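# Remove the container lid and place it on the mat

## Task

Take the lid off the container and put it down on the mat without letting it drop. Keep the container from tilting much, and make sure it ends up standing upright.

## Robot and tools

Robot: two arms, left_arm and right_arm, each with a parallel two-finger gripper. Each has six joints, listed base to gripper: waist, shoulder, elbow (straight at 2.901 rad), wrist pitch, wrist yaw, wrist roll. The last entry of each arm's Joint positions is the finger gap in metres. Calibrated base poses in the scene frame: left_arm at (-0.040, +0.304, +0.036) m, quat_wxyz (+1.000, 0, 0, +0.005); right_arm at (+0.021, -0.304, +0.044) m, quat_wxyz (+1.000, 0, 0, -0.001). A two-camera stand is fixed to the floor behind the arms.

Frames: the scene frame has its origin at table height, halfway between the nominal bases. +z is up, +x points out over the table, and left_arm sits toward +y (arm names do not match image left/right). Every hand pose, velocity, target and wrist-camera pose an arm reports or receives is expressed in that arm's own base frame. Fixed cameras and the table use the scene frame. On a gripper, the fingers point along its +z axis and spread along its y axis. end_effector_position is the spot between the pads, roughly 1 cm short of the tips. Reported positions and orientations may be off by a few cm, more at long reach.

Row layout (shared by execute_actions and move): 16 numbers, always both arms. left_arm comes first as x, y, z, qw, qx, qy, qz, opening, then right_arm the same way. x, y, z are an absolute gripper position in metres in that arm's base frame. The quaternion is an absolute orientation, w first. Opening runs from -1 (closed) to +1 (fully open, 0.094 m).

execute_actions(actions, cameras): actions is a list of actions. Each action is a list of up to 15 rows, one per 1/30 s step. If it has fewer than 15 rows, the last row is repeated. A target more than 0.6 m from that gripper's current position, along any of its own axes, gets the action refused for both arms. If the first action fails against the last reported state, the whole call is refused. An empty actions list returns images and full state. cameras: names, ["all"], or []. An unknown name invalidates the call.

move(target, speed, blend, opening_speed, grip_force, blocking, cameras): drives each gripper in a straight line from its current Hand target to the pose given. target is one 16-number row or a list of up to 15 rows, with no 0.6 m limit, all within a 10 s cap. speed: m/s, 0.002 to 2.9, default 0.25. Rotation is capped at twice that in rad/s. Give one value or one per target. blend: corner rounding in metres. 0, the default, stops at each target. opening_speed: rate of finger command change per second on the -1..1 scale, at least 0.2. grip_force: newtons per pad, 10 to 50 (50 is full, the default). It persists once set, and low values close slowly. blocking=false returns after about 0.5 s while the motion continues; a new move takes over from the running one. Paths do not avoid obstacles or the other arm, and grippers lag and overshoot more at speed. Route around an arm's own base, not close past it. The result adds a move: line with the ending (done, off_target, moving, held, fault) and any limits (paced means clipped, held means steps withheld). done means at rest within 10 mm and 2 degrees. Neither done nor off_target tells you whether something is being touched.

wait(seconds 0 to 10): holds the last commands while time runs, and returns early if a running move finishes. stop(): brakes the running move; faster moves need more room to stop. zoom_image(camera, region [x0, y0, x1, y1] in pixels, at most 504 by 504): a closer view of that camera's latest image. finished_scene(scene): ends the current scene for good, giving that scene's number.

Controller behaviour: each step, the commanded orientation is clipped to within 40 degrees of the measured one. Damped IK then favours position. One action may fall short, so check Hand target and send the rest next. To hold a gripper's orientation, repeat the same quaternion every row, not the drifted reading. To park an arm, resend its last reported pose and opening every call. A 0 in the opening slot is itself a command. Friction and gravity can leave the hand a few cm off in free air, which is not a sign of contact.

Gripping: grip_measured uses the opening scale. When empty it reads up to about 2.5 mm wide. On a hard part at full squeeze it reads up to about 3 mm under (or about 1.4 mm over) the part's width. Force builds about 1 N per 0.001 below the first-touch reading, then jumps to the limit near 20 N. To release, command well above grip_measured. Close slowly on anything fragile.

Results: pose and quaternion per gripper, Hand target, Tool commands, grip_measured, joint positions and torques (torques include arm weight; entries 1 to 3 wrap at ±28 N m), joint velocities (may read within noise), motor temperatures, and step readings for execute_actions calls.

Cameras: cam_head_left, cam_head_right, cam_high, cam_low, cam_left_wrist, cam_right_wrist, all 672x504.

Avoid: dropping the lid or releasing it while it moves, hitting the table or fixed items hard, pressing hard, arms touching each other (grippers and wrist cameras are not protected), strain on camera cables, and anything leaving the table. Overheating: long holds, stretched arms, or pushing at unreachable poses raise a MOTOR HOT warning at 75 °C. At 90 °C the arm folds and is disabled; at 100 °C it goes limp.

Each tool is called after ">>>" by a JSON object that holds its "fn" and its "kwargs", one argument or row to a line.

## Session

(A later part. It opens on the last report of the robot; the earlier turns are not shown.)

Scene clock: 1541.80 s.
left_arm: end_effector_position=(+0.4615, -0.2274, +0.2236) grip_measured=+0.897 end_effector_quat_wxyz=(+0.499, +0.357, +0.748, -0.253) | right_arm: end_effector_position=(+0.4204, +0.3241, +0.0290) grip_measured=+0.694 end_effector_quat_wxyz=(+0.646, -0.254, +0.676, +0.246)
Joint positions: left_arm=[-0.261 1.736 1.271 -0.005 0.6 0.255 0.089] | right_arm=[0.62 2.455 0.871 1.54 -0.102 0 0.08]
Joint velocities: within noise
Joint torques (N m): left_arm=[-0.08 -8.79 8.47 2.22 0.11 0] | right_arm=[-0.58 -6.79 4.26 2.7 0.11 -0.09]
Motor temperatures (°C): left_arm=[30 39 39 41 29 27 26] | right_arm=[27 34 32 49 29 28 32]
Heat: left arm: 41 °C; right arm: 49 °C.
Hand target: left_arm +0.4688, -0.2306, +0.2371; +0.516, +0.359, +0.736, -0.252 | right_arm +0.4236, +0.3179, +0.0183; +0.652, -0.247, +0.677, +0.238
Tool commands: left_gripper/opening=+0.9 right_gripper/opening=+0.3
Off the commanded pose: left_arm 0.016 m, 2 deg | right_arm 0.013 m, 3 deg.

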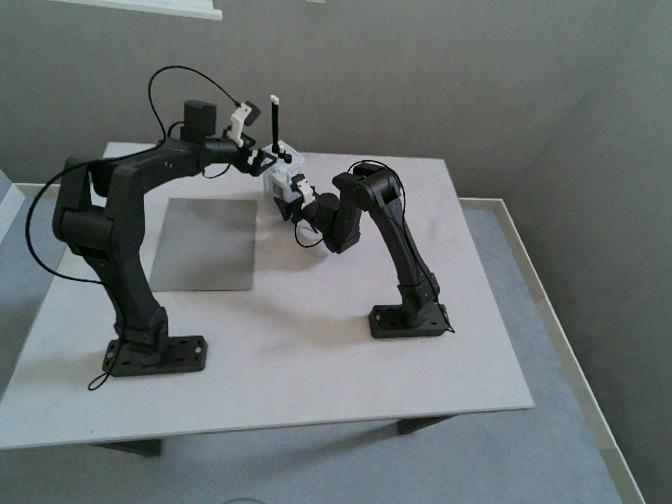

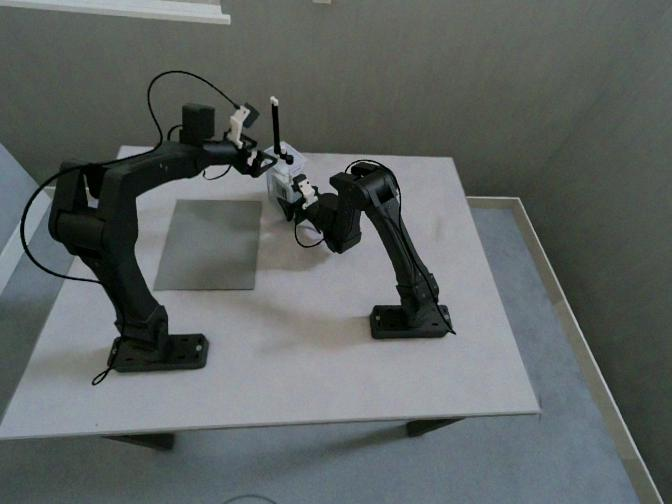

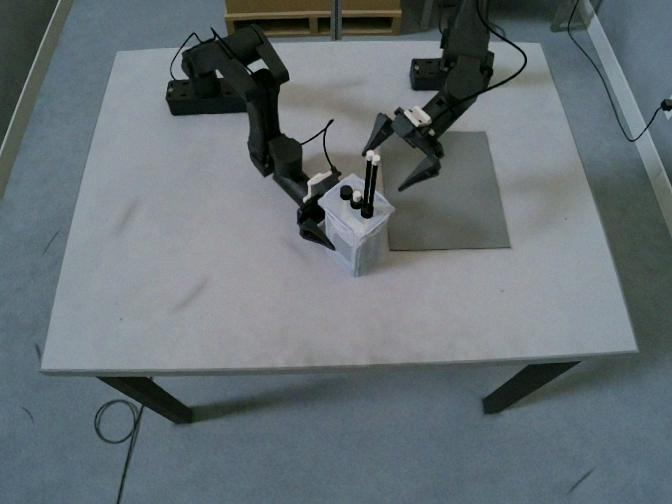

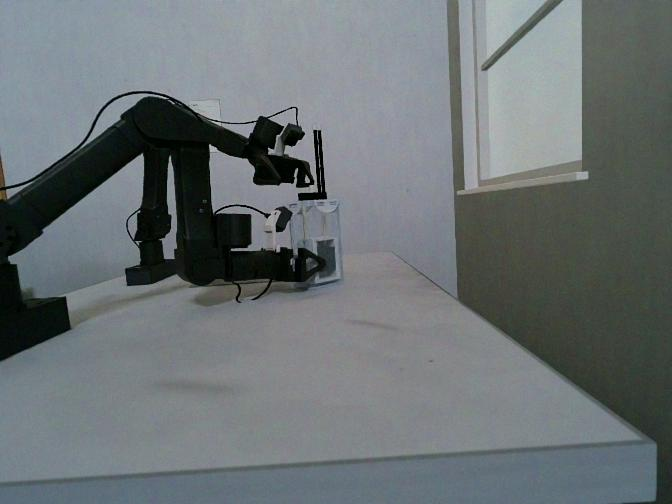

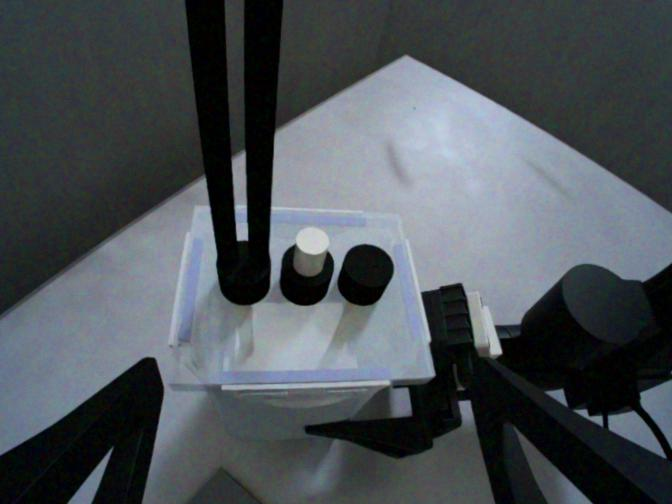

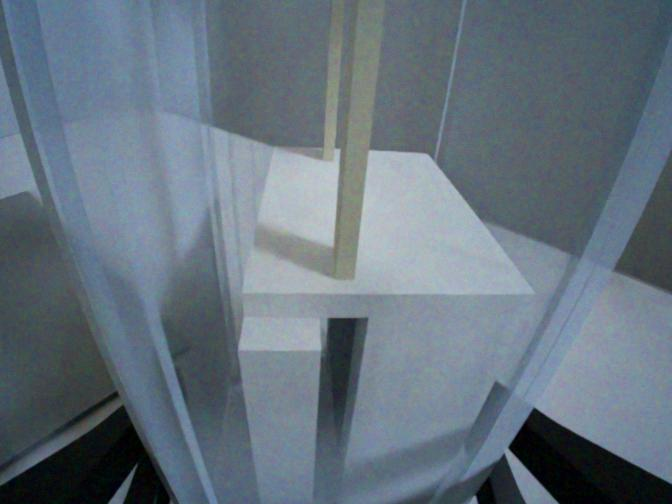

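>>> {"fn": "move", "kwargs": {
  "target": [0.5015,-0.265,0.237,0.5156,0.3591,0.7363,-0.2515,0.9,0.424,0.318,0.018,0.6645,-0.2418,0.6645,0.2418,0.3],
  "speed": 0.08,
  "cameras": ["cam_left_wrist","cam_low","cam_high"]
}}

>>> {"fn": "zoom_image", "kwargs": {
  "camera": "cam_low",
  "region": [240, 110, 360, 230]
}}

Scene clock: 1584.30 s.
left_arm: end_effector_position=(+0.4957, -0.2620, +0.2292) grip_measured=+0.897 end_effector_quat_wxyz=(+0.508, +0.359, +0.741, -0.252) | right_arm: end_effector_position=(+0.4204, +0.3241, +0.0290) grip_measured=+0.694 end_effector_quat_wxyz=(+0.646, -0.254, +0.676, +0.246)
Joint positions: left_arm=[-0.32 1.884 1.457 -0.003 0.548 0.227 0.089] | right_arm=[0.62 2.455 0.871 1.54 -0.102 0 0.08]
Joint torques (N m): left_arm=[-0.08 -9.89 8.84 2.06 0.12 -0.01] | right_arm=[-0.62 -6.76 4.21 2.71 0.13 -0.06]
Heat: left arm: 42 °C; right arm: 50 °C.
Hand target: left_arm +0.5010, -0.2649, +0.2369; +0.516, +0.359, +0.736, -0.252 | right_arm +0.4236, +0.3179, +0.0183; +0.652, -0.247, +0.677, +0.238
Off the commanded pose: left_arm 0.010 m, 1 deg | right_arm 0.013 m, 3 deg.
joint sent to its limit (right arm) — joint 4 (wrist pitch), upper limit. The joint targets still meet the commanded pose.
move: off_target (right_arm)
Images, in order (width x height): cam_high 672x504, cam_low 672x504, cam_left_wrist 672x504.

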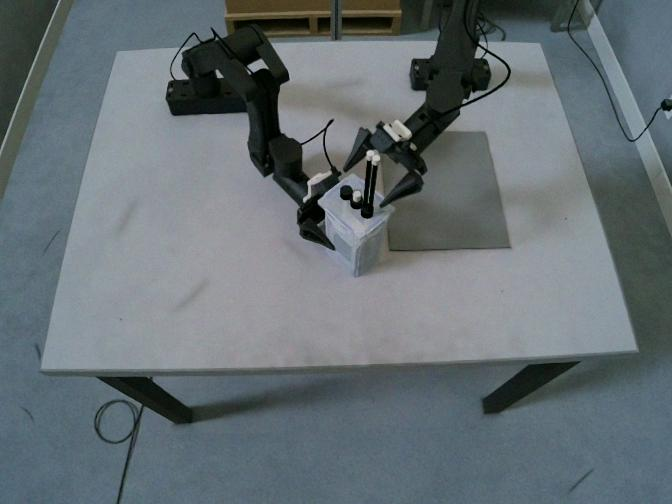

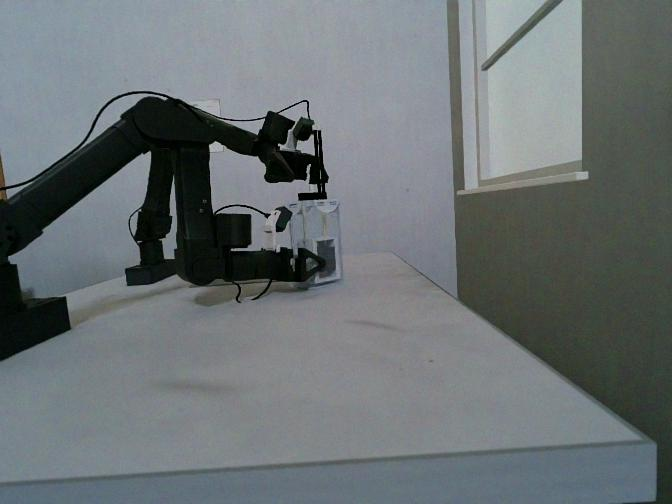

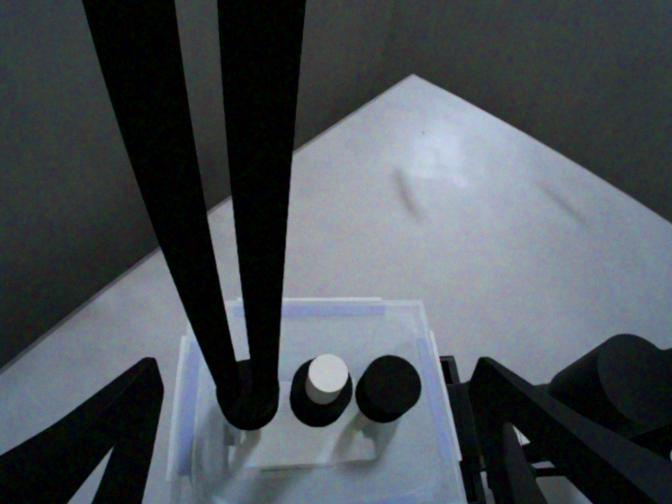

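Scaled by 4.200.

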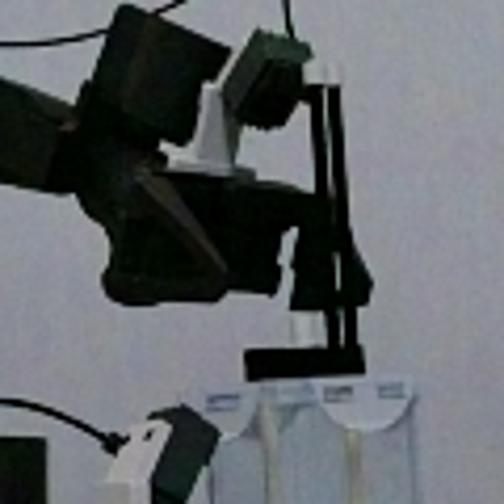

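>>> {"fn": "move", "kwargs": {
  "target": [0.5065,-0.271,0.212,0.5156,0.3591,0.7363,-0.2515,0.9,0.424,0.318,0.018,0.6645,-0.2418,0.6645,0.2418,0.3],
  "speed": 0.05,
  "cameras": ["cam_left_wrist","cam_low","cam_high"]
}}

>>> {"fn": "zoom_image", "kwargs": {
  "camera": "cam_low",
  "region": [240, 110, 360, 230]
}}

Scene clock: 1599.37 s.
left_arm: end_effector_position=(+0.5048, -0.2672, +0.2172) grip_measured=+0.897 end_effector_quat_wxyz=(+0.514, +0.359, +0.738, -0.250) | right_arm: end_effector_position=(+0.4208, +0.3242, +0.0295) grip_measured=+0.694 end_effector_quat_wxyz=(+0.647, -0.253, +0.676, +0.246)
Joint positions: left_arm=[-0.325 1.929 1.457 0.056 0.54 0.224 0.089] | right_arm=[0.62 2.455 0.872 1.54 -0.102 0 0.08]
Joint torques (N m): left_arm=[-0.46 -10.43 5.63 2.34 0.07 -0.08] | right_arm=[-0.66 -6.87 3.92 2.71 0.14 -0.05]
Heat: left arm: 41 °C; right arm: 50 °C.
Hand target: left_arm +0.5063, -0.2710, +0.2119; +0.515, +0.359, +0.736, -0.251 | right_arm +0.4237, +0.3179, +0.0184; +0.652, -0.247, +0.676, +0.238
Off the commanded pose: left_arm 0.007 m, 0 deg | right_arm 0.013 m, 3 deg.
joint sent to its limit (right arm) — joint 4 (wrist pitch), upper limit. The joint targets still meet the commanded pose.
move: off_target (right_arm)
Images, in order (width x height): cam_high 672x504, cam_low 672x504, cam_left_wrist 672x504.

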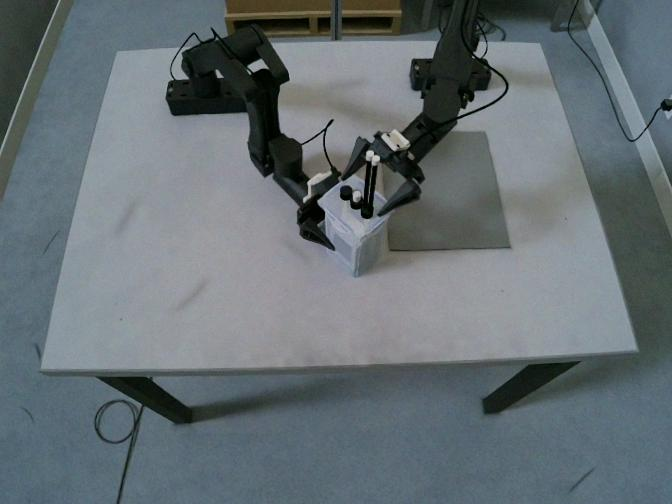

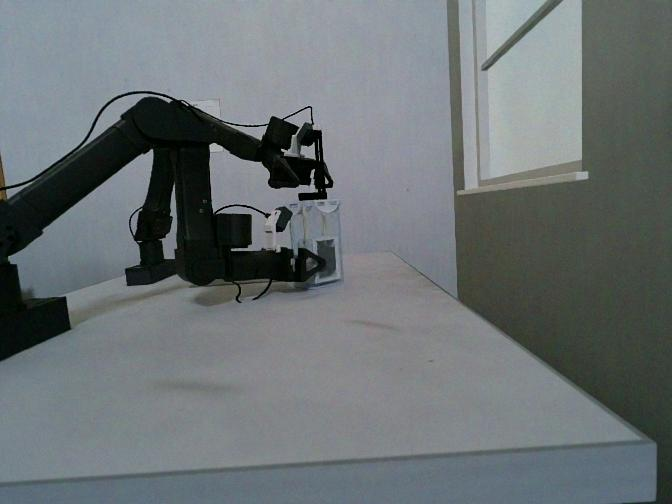

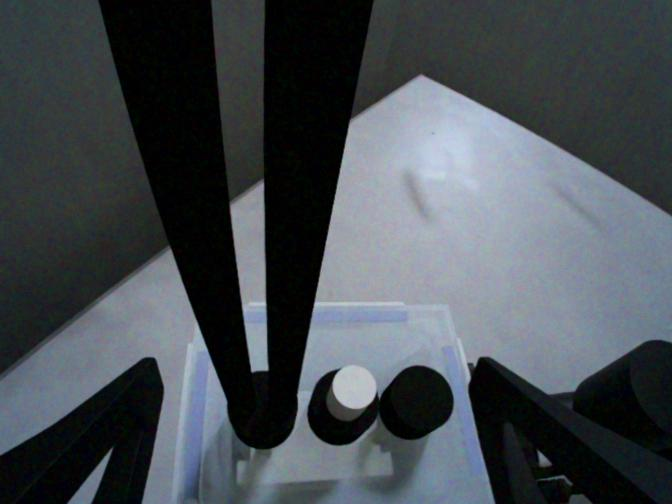

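Scaled by 4.200.

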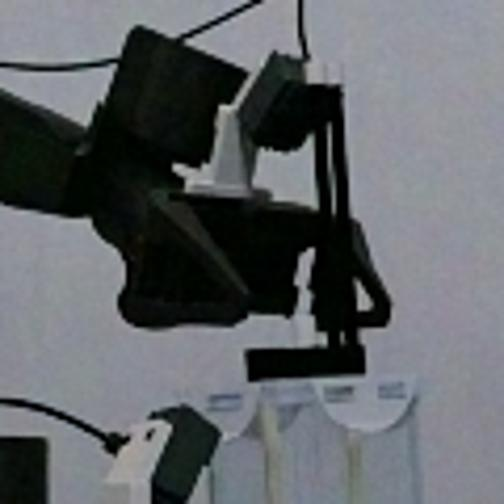

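>>> {"fn": "move", "kwargs": {
  "target": [0.5060,-0.2820,0.196,0.5156,0.3591,0.7363,-0.2515,0.9,0.424,0.318,0.018,0.6645,-0.2418,0.6645,0.2418,0.3],
  "speed": 0.05,
  "cameras": ["cam_left_wrist","cam_low","cam_high"]
}}

>>> {"fn": "zoom_image", "kwargs": {
  "camera": "cam_low",
  "region": [240, 110, 360, 230]
}}

>>> {"fn": "zoom_image", "kwargs": {
  "camera": "cam_high",
  "region": [310, 100, 440, 250]
}}

Scene clock: 1615.10 s.
left_arm: end_effector_position=(+0.5077, -0.2764, +0.2093) grip_measured=+0.897 end_effector_quat_wxyz=(+0.523, +0.357, +0.733, -0.248) | right_arm: end_effector_position=(+0.4218, +0.3236, +0.0299) grip_measured=+0.694 end_effector_quat_wxyz=(+0.646, -0.246, +0.678, +0.249)
Joint positions: left_arm=[-0.346 1.953 1.439 0.123 0.517 0.211 0.089] | right_arm=[0.62 2.455 0.874 1.54 -0.096 0.015 0.08]
Joint torques (N m): left_arm=[-0.81 -10.11 5 2.26 0.09 -0.06] | right_arm=[-0.65 -6.84 3.86 2.68 0.05 -0.23]
Heat: left arm: 41 °C; right arm: 50 °C.
Hand target: left_arm +0.5057, -0.2818, +0.1961; +0.515, +0.359, +0.736, -0.251 | right_arm +0.4237, +0.3179, +0.0183; +0.652, -0.247, +0.677, +0.238
Off the commanded pose: left_arm 0.014 m, 1 deg | right_arm 0.013 m, 3 deg.
joint sent to its limit (right arm) — joint 4 (wrist pitch), upper limit. The joint targets still meet the commanded pose.
move: off_target (left_arm, right_arm)
Images, in order (width x height): cam_high 672x504, cam_low 672x504, cam_left_wrist 672x504.

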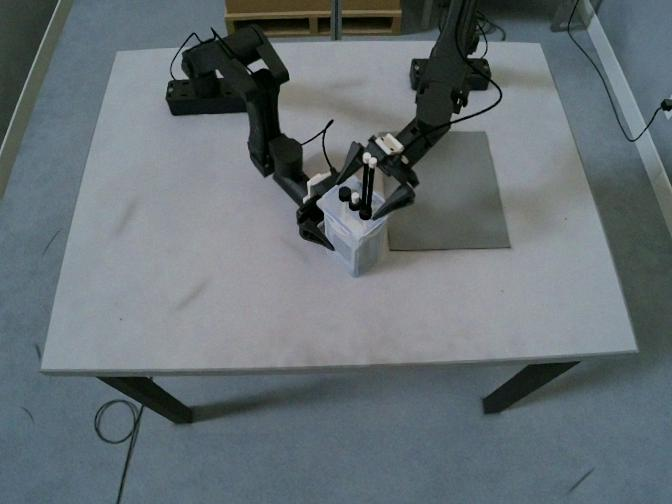

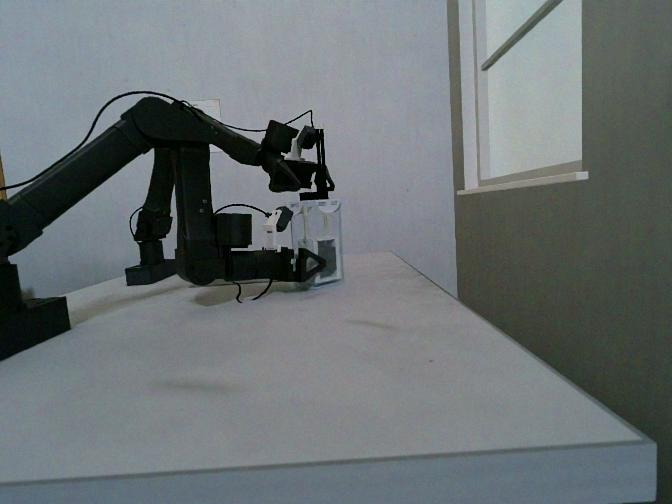

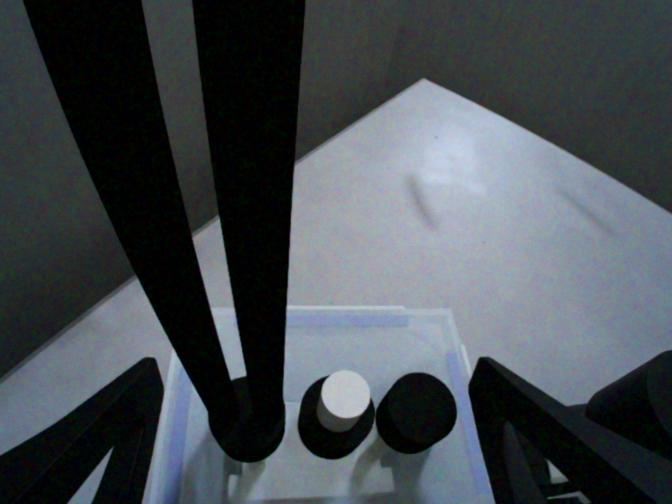

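Scaled by 4.200.

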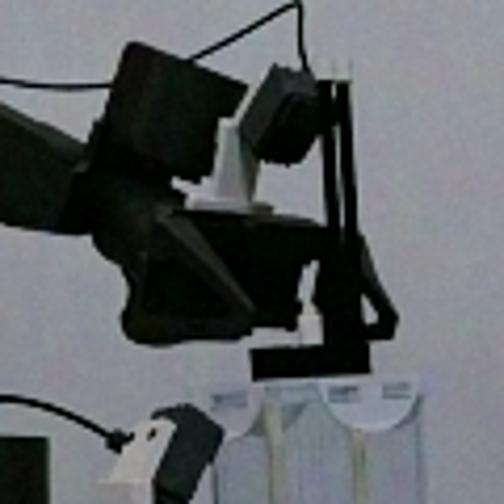

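Scaled by 3.360.

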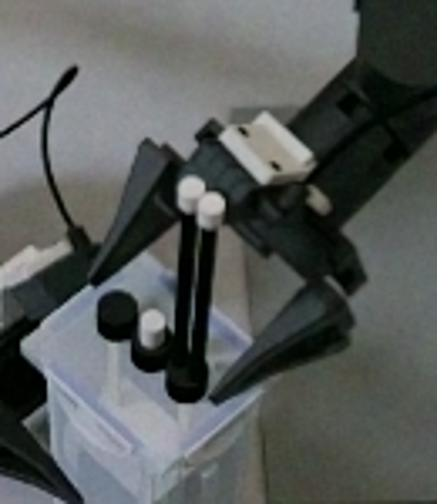

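>>> {"fn": "move", "kwargs": {
  "target": [
    [0.49,-0.262,0.215,0.5156,0.3591,0.7363,-0.2515,0.9,0.424,0.318,0.018,0.6645,-0.2418,0.6645,0.2418,0.3],
    [0.44,-0.20,0.24,0.5156,0.3591,0.7363,-0.2515,0.9,0.424,0.318,0.018,0.6645,-0.2418,0.6645,0.2418,0.3]
  ],
  "speed": 0.1,
  "blend": 0.02,
  "cameras": ["cam_left_wrist","cam_low","cam_high"]
}}

>>> {"fn": "zoom_image", "kwargs": {
  "camera": "cam_left_wrist",
  "region": [180, 180, 480, 400]
}}

Scene clock: 1667.17 s.
left_arm: end_effector_position=(+0.4479, -0.2008, +0.2400) grip_measured=+0.897 end_effector_quat_wxyz=(+0.519, +0.354, +0.737, -0.249) | right_arm: end_effector_position=(+0.4213, +0.3241, +0.0293) grip_measured=+0.694 end_effector_quat_wxyz=(+0.647, -0.252, +0.676, +0.245)
Joint positions: left_arm=[-0.2 1.638 1.193 0.008 0.646 0.275 0.089] | right_arm=[0.62 2.457 0.874 1.54 -0.099 0.001 0.08]
Joint torques (N m): left_arm=[0.16 -10.66 4.77 1.83 0.24 0.11] | right_arm=[-0.59 -6.87 3.97 2.7 0.1 -0.1]
Heat: left arm: 41 °C; right arm: 51 °C.
Hand target: left_arm +0.4402, -0.2002, +0.2401; +0.516, +0.359, +0.736, -0.252 | right_arm +0.4237, +0.3179, +0.0183; +0.652, -0.247, +0.676, +0.238
Off the commanded pose: left_arm 0.008 m, 1 deg | right_arm 0.013 m, 3 deg.
joint sent to its limit (right arm) — joint 4 (wrist pitch), upper limit. The joint targets still meet the commanded pose.
move: off_target (right_arm); blend cut to 0.0158 m at target 1
Images, in order (width x height): cam_high 672x504, cam_low 672x504, cam_left_wrist 672x504.

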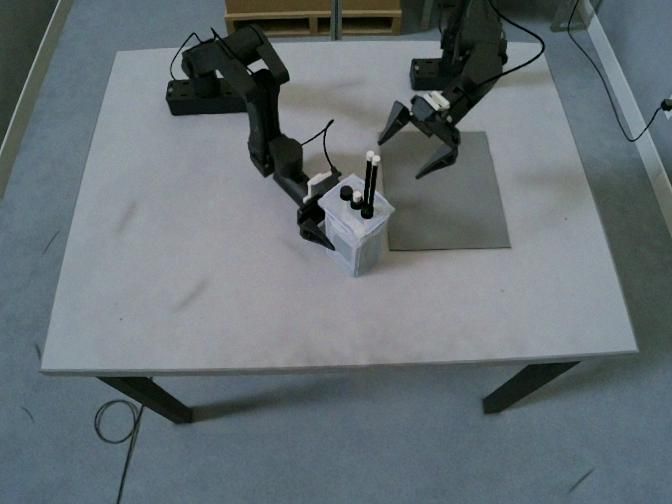

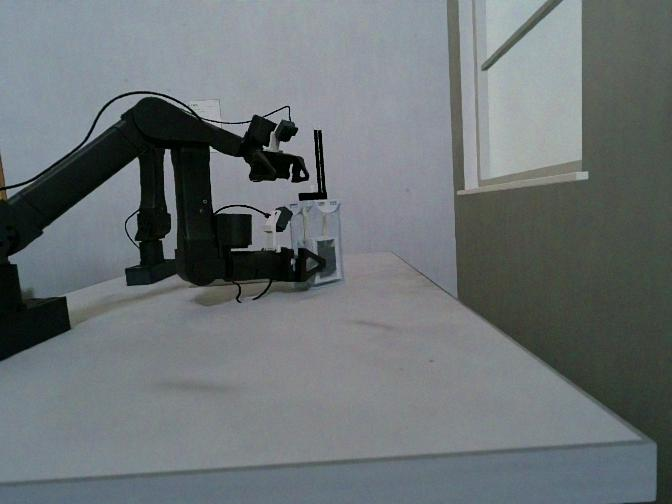

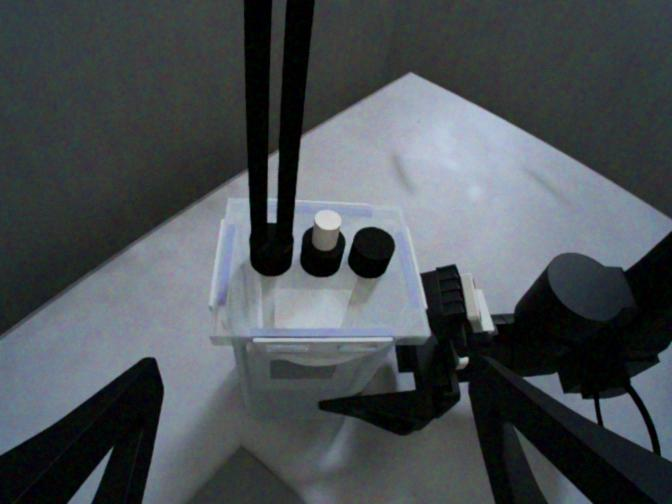

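Scaled by 1.680 from the camera's 672x504 image, which has a finer 960x720 frame.

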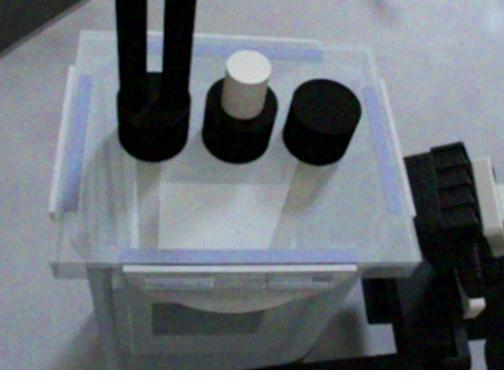

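>>> {"fn": "move", "kwargs": {
  "target": [
    [0.38,-0.13,0.16,0.63,0.304,0.63,-0.31,0.9,0.424,0.318,0.018,0.6645,-0.2418,0.6645,0.2418,0.3],
    [0.43,-0.195,0.11,0.7394,0.2469,0.5177,-0.3527,0.9,0.424,0.318,0.018,0.6645,-0.2418,0.6645,0.2418,0.3]
  ],
  "speed": 0.15,
  "blend": 0.02,
  "cameras": ["cam_left_wrist","cam_low","cam_high"]
}}

>>> {"fn": "zoom_image", "kwargs": {
  "camera": "cam_left_wrist",
  "region": [130, 50, 530, 350]
}}

Scene clock: 1686.30 s.
left_arm: end_effector_position=(+0.4261, -0.1942, +0.1011) grip_measured=+0.897 end_effector_quat_wxyz=(+0.635, +0.296, +0.632, -0.332) | right_arm: end_effector_position=(+0.4213, +0.3241, +0.0293) grip_measured=+0.694 end_effector_quat_wxyz=(+0.647, -0.252, +0.676, +0.245)
Joint positions: left_arm=[-0.162 2.189 0.691 1.534 0.758 -0.069 0.089] | right_arm=[0.62 2.457 0.874 1.54 -0.099 0.001 0.08]
Joint torques (N m): left_arm=[-0.23 -8.43 3.89 2.56 -0.05 0.12] | right_arm=[-0.62 -7.09 3.89 2.72 0.11 -0.08]
Heat: left arm: 41 °C; right arm: 51 °C.
Hand target: left_arm +0.4297, -0.1950, +0.1103; +0.655, +0.304, +0.612, -0.322 | right_arm +0.4237, +0.3179, +0.0183; +0.652, -0.247, +0.676, +0.238
Off the commanded pose: left_arm 0.010 m, 19 deg | right_arm 0.013 m, 3 deg.
joint sent to its limit (left arm) — joint 4 (wrist pitch), upper limit. The joint targets are off in orientation, not in position.
joint sent to its limit (right arm) — joint 4 (wrist pitch), upper limit. The joint targets still meet the commanded pose.
move: off_target (left_arm, right_arm)
Images, in order (width x height): cam_high 672x504, cam_low 672x504, cam_left_wrist 672x504.

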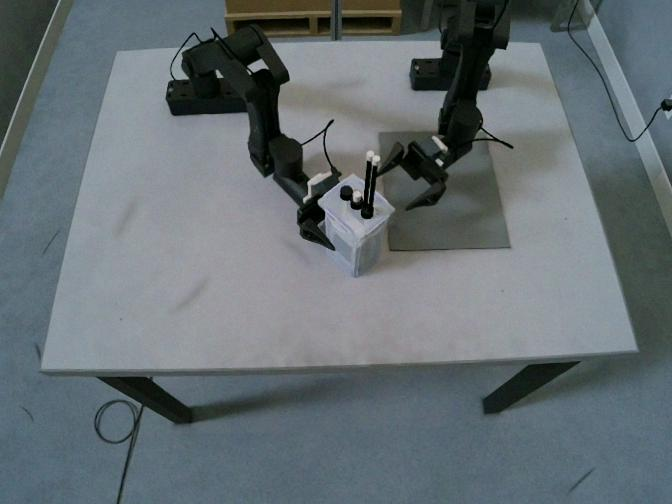

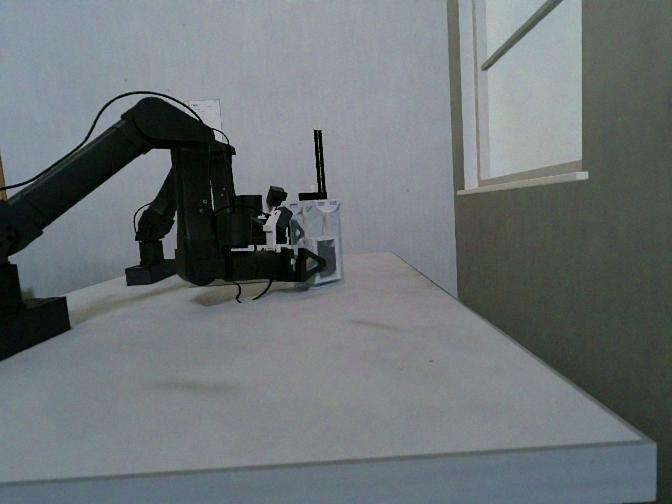

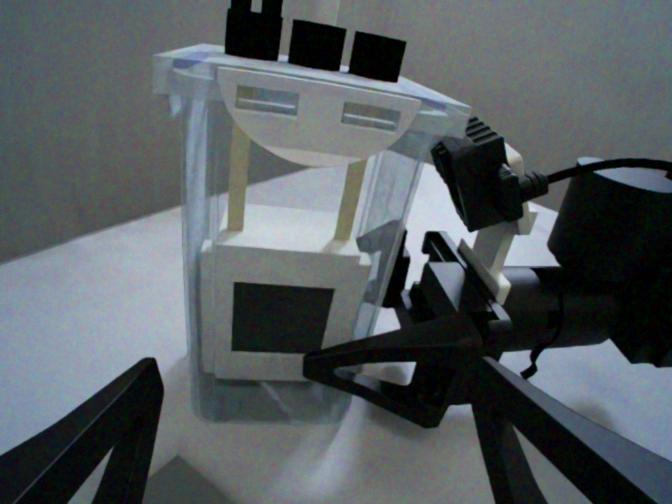

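Scaled by 1.260 from the camera's 672x504 image, which has a finer 960x720 frame.

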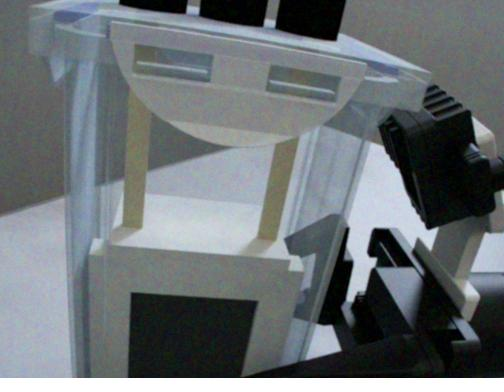

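>>> {"fn": "move", "kwargs": {
  "target": [
    [0.45,-0.13,0.16,0.6382,0.3044,0.6382,-0.3044,-0.4,0.424,0.318,0.018,0.6645,-0.2418,0.6645,0.2418,0.3],
    [0.515,-0.170,0.165,0.6382,0.3044,0.6382,-0.3044,-0.4,0.424,0.318,0.018,0.6645,-0.2418,0.6645,0.2418,0.3]
  ],
  "speed": 0.15,
  "blend": 0.03,
  "cameras": ["cam_left_wrist","cam_low","cam_high"]
}}

>>> {"fn": "zoom_image", "kwargs": {
  "camera": "cam_low",
  "region": [240, 140, 360, 260]
}}

>>> {"fn": "zoom_image", "kwargs": {
  "camera": "cam_high",
  "region": [310, 130, 440, 280]
}}

Scene clock: 1754.93 s.
left_arm: end_effector_position=(+0.5084, -0.1701, +0.1659) grip_measured=-0.397 end_effector_quat_wxyz=(+0.637, +0.303, +0.638, -0.309) | right_arm: end_effector_position=(+0.4213, +0.3241, +0.0293) grip_measured=+0.694 end_effector_quat_wxyz=(+0.647, -0.252, +0.676, +0.245)
Joint positions: left_arm=[-0.076 2.094 1.047 1.051 0.82 -0.011 0.028] | right_arm=[0.62 2.457 0.874 1.54 -0.099 0.001 0.08]
Joint torques (N m): left_arm=[-0.05 -10.18 6.69 1.87 -0.08 0.16] | right_arm=[-0.61 -6.93 4.12 2.68 0.08 -0.1]
Heat: left arm: 43 °C; right arm: 52 °C.
Hand target: left_arm +0.5147, -0.1700, +0.1649; +0.638, +0.304, +0.638, -0.304 | right_arm +0.4237, +0.3179, +0.0183; +0.652, -0.247, +0.676, +0.238
Off the commanded pose: left_arm 0.007 m, 1 deg | right_arm 0.013 m, 3 deg.
joint sent to its limit (right arm) — joint 4 (wrist pitch), upper limit. The joint targets still meet the commanded pose.
move: off_target (right_arm)
Images, in order (width x height): cam_high 672x504, cam_low 672x504, cam_left_wrist 672x504.

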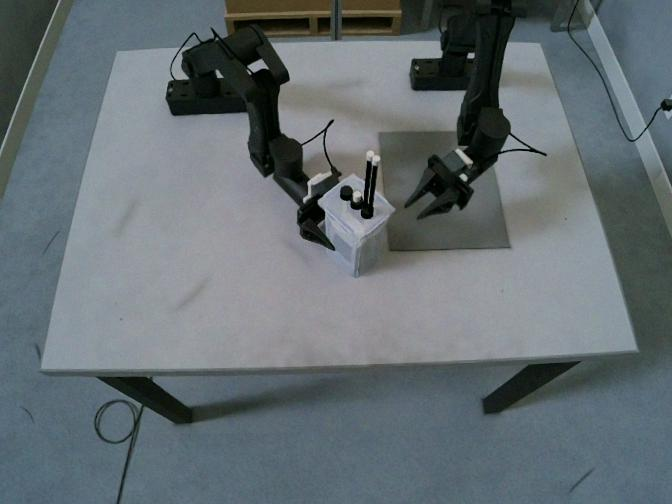

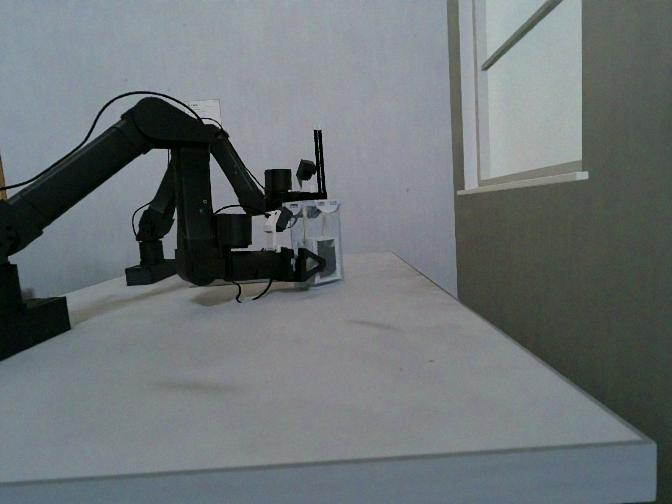

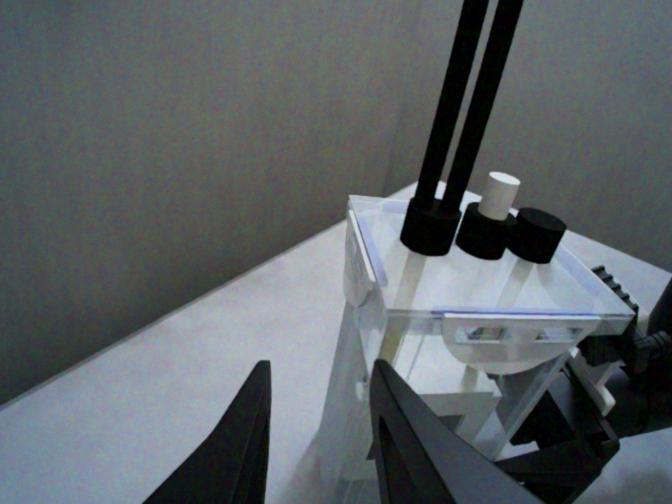

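Scaled by 4.200.

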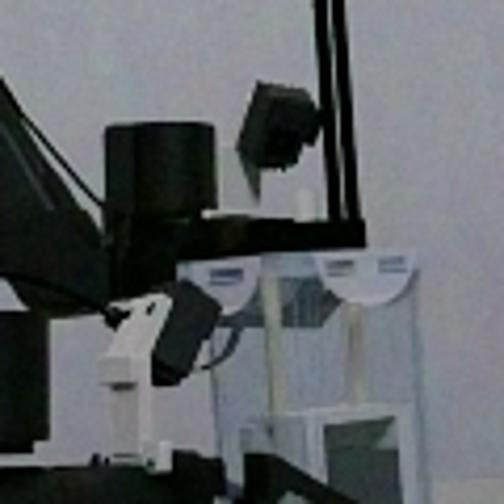

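Scaled by 3.360.

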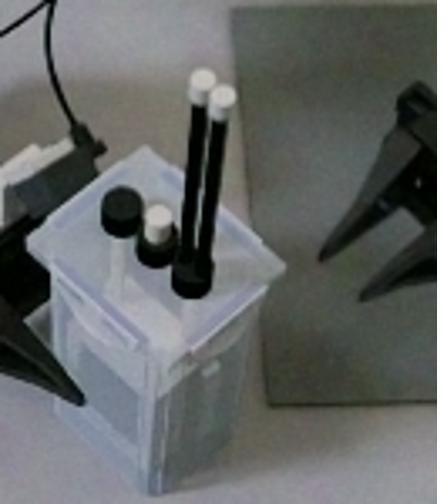

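Excellent view of the left side flap. Zoom.

>>> {"fn": "zoom_image", "kwargs": {
  "camera": "cam_left_wrist",
  "region": [310, 180, 510, 380]
}}

Scaled by 2.520 from the camera's 672x504 image, which has a finer 960x720 frame.

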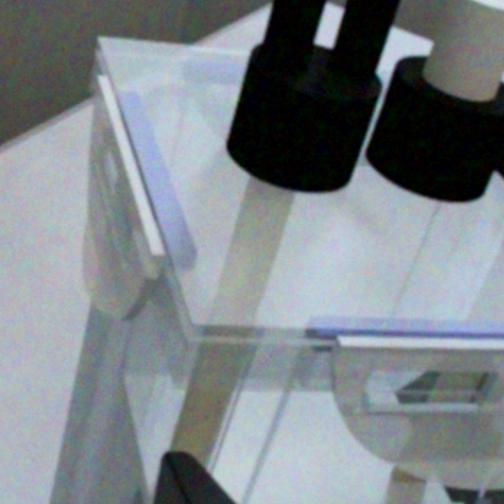

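>>> {"fn": "move", "kwargs": {
  "target": [0.507,-0.176,0.141,0.6509,0.2763,0.6509,-0.2763,-0.4,0.424,0.318,0.018,0.6645,-0.2418,0.6645,0.2418,0.3],
  "speed": 0.1,
  "cameras": ["cam_left_wrist","cam_low"]
}}

>>> {"fn": "zoom_image", "kwargs": {
  "camera": "cam_left_wrist",
  "region": [260, 150, 510, 400]
}}

>>> {"fn": "zoom_image", "kwargs": {
  "camera": "cam_low",
  "region": [240, 140, 360, 260]
}}

Scene clock: 1827.07 s.
left_arm: end_effector_position=(+0.5083, -0.1762, +0.1480) grip_measured=-0.397 end_effector_quat_wxyz=(+0.651, +0.276, +0.650, -0.280) | right_arm: end_effector_position=(+0.4213, +0.3241, +0.0293) grip_measured=+0.694 end_effector_quat_wxyz=(+0.647, -0.252, +0.676, +0.245)
Joint positions: left_arm=[-0.121 2.121 0.987 1.139 0.687 -0.008 0.028] | right_arm=[0.62 2.457 0.874 1.54 -0.099 0.001 0.08]
Joint torques (N m): left_arm=[-0.17 -10.06 3.44 2.27 -0.07 0.12] | right_arm=[-0.66 -6.94 3.79 2.68 0.11 -0.12]
Heat: left arm: 43 °C; right arm: 53 °C.
Hand target: left_arm +0.5070, -0.1759, +0.1411; +0.651, +0.276, +0.651, -0.276 | right_arm +0.4237, +0.3179, +0.0183; +0.652, -0.247, +0.676, +0.238
Off the commanded pose: left_arm 0.007 m, 0 deg | right_arm 0.013 m, 3 deg.
joint sent to its limit (right arm) — joint 4 (wrist pitch), upper limit. The joint targets still meet the commanded pose.
move: off_target (right_arm)
Images, in order (width x height): cam_low 672x504, cam_left_wrist 672x504.

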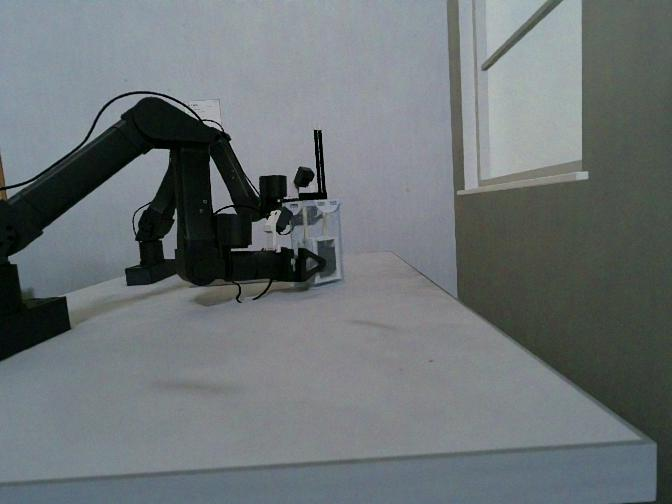

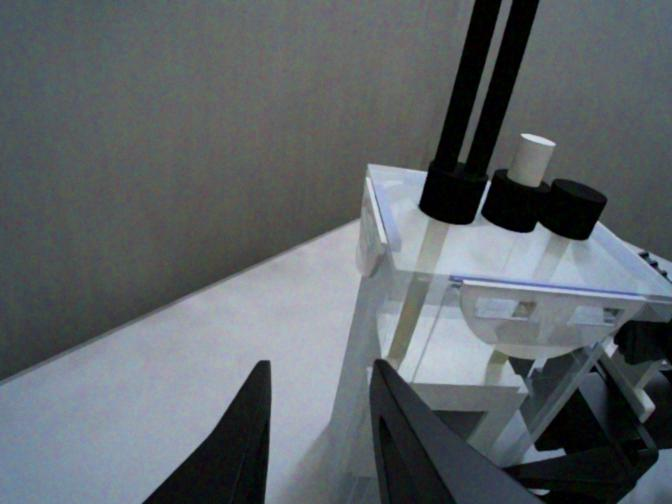

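Scaled by 2.016 from the camera's 672x504 image, which has a finer 960x720 frame.

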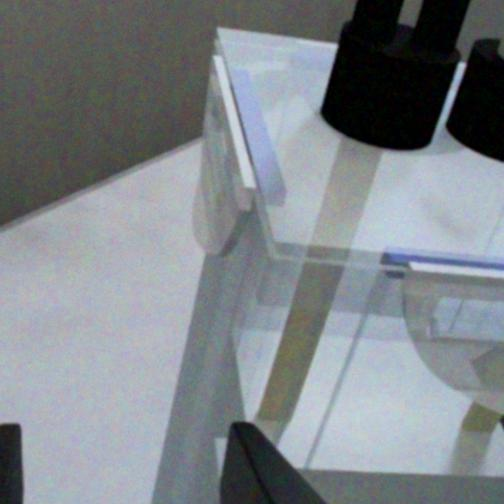

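Scaled by 4.200.

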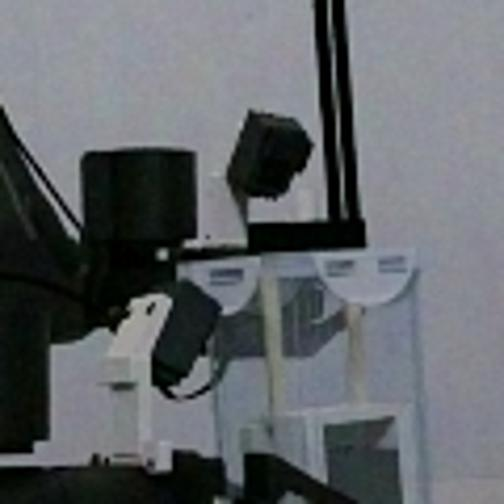

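>>> {"fn": "move", "kwargs": {
  "target": [0.535,-0.170,0.141,0.5377,0.4592,0.5377,-0.4592,-0.4,0.424,0.318,0.018,0.6645,-0.2418,0.6645,0.2418,0.3],
  "speed": 0.12,
  "cameras": ["cam_left_wrist","cam_low","cam_high"]
}}

>>> {"fn": "zoom_image", "kwargs": {
  "camera": "cam_left_wrist",
  "region": [260, 150, 510, 400]
}}

>>> {"fn": "zoom_image", "kwargs": {
  "camera": "cam_low",
  "region": [240, 140, 360, 260]
}}

>>> {"fn": "zoom_image", "kwargs": {
  "camera": "cam_high",
  "region": [310, 130, 440, 280]
}}

Scene clock: 1876.63 s.
left_arm: end_effector_position=(+0.5307, -0.1725, +0.1446) grip_measured=-0.397 end_effector_quat_wxyz=(+0.540, +0.459, +0.536, -0.458) | right_arm: end_effector_position=(+0.4213, +0.3241, +0.0293) grip_measured=+0.694 end_effector_quat_wxyz=(+0.647, -0.252, +0.676, +0.245)
Joint positions: left_arm=[0.009 2.456 1.61 0.871 1.42 -0.02 0.028] | right_arm=[0.62 2.457 0.874 1.54 -0.099 0.001 0.08]
Joint torques (N m): left_arm=[0.43 -13 7.23 1.37 0.06 0.07] | right_arm=[-0.59 -6.8 4.07 2.65 0.1 -0.08]
Heat: left arm: 45 °C; right arm: 53 °C.
Hand target: left_arm +0.5348, -0.1700, +0.1410; +0.538, +0.459, +0.537, -0.460 | right_arm +0.4237, +0.3179, +0.0183; +0.652, -0.247, +0.676, +0.238
Off the commanded pose: left_arm 0.006 m, 0 deg | right_arm 0.013 m, 3 deg.
joint sent to its limit (right arm) — joint 4 (wrist pitch), upper limit. The joint targets still meet the commanded pose.
move: off_target (right_arm)
Images, in order (width x height): cam_high 672x504, cam_low 672x504, cam_left_wrist 672x504.

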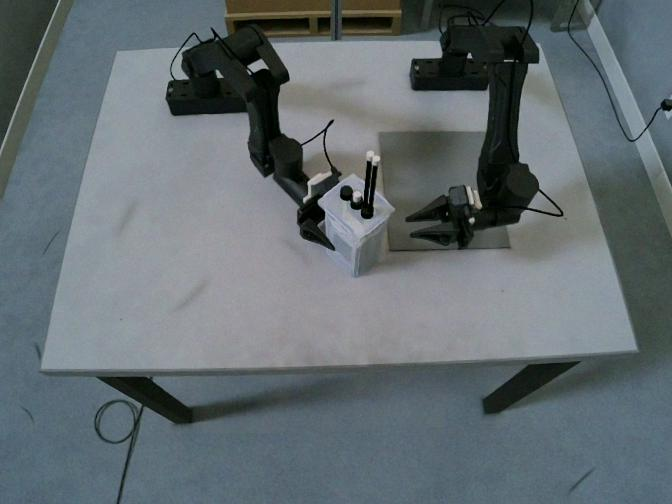

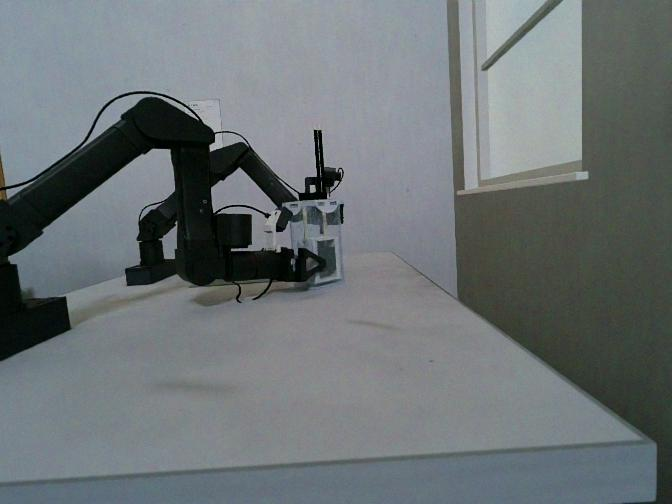

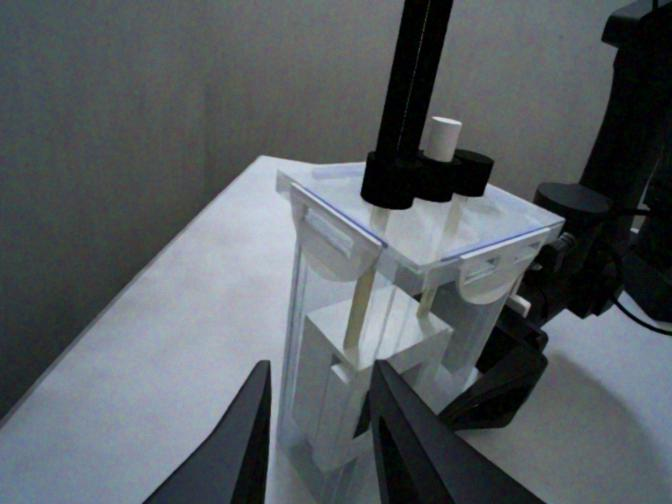

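Scaled by 2.016 from the camera's 672x504 image, which has a finer 960x720 frame.

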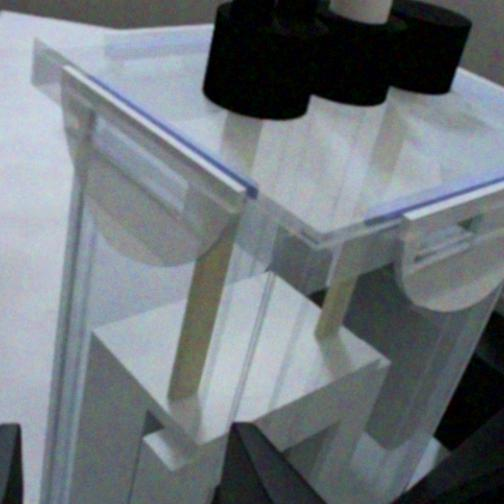

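Scaled by 4.200.

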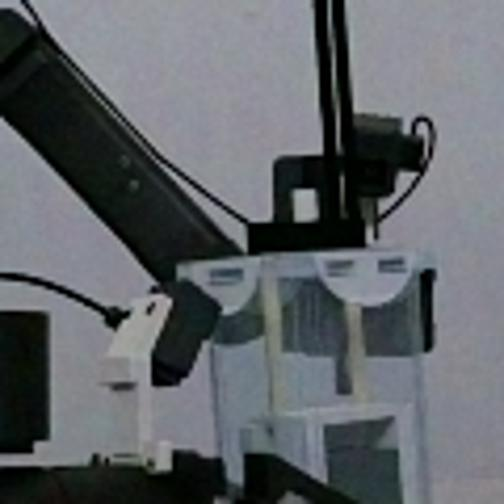

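Scaled by 3.360.

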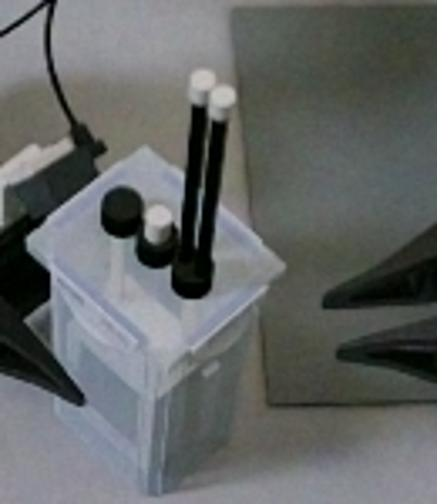

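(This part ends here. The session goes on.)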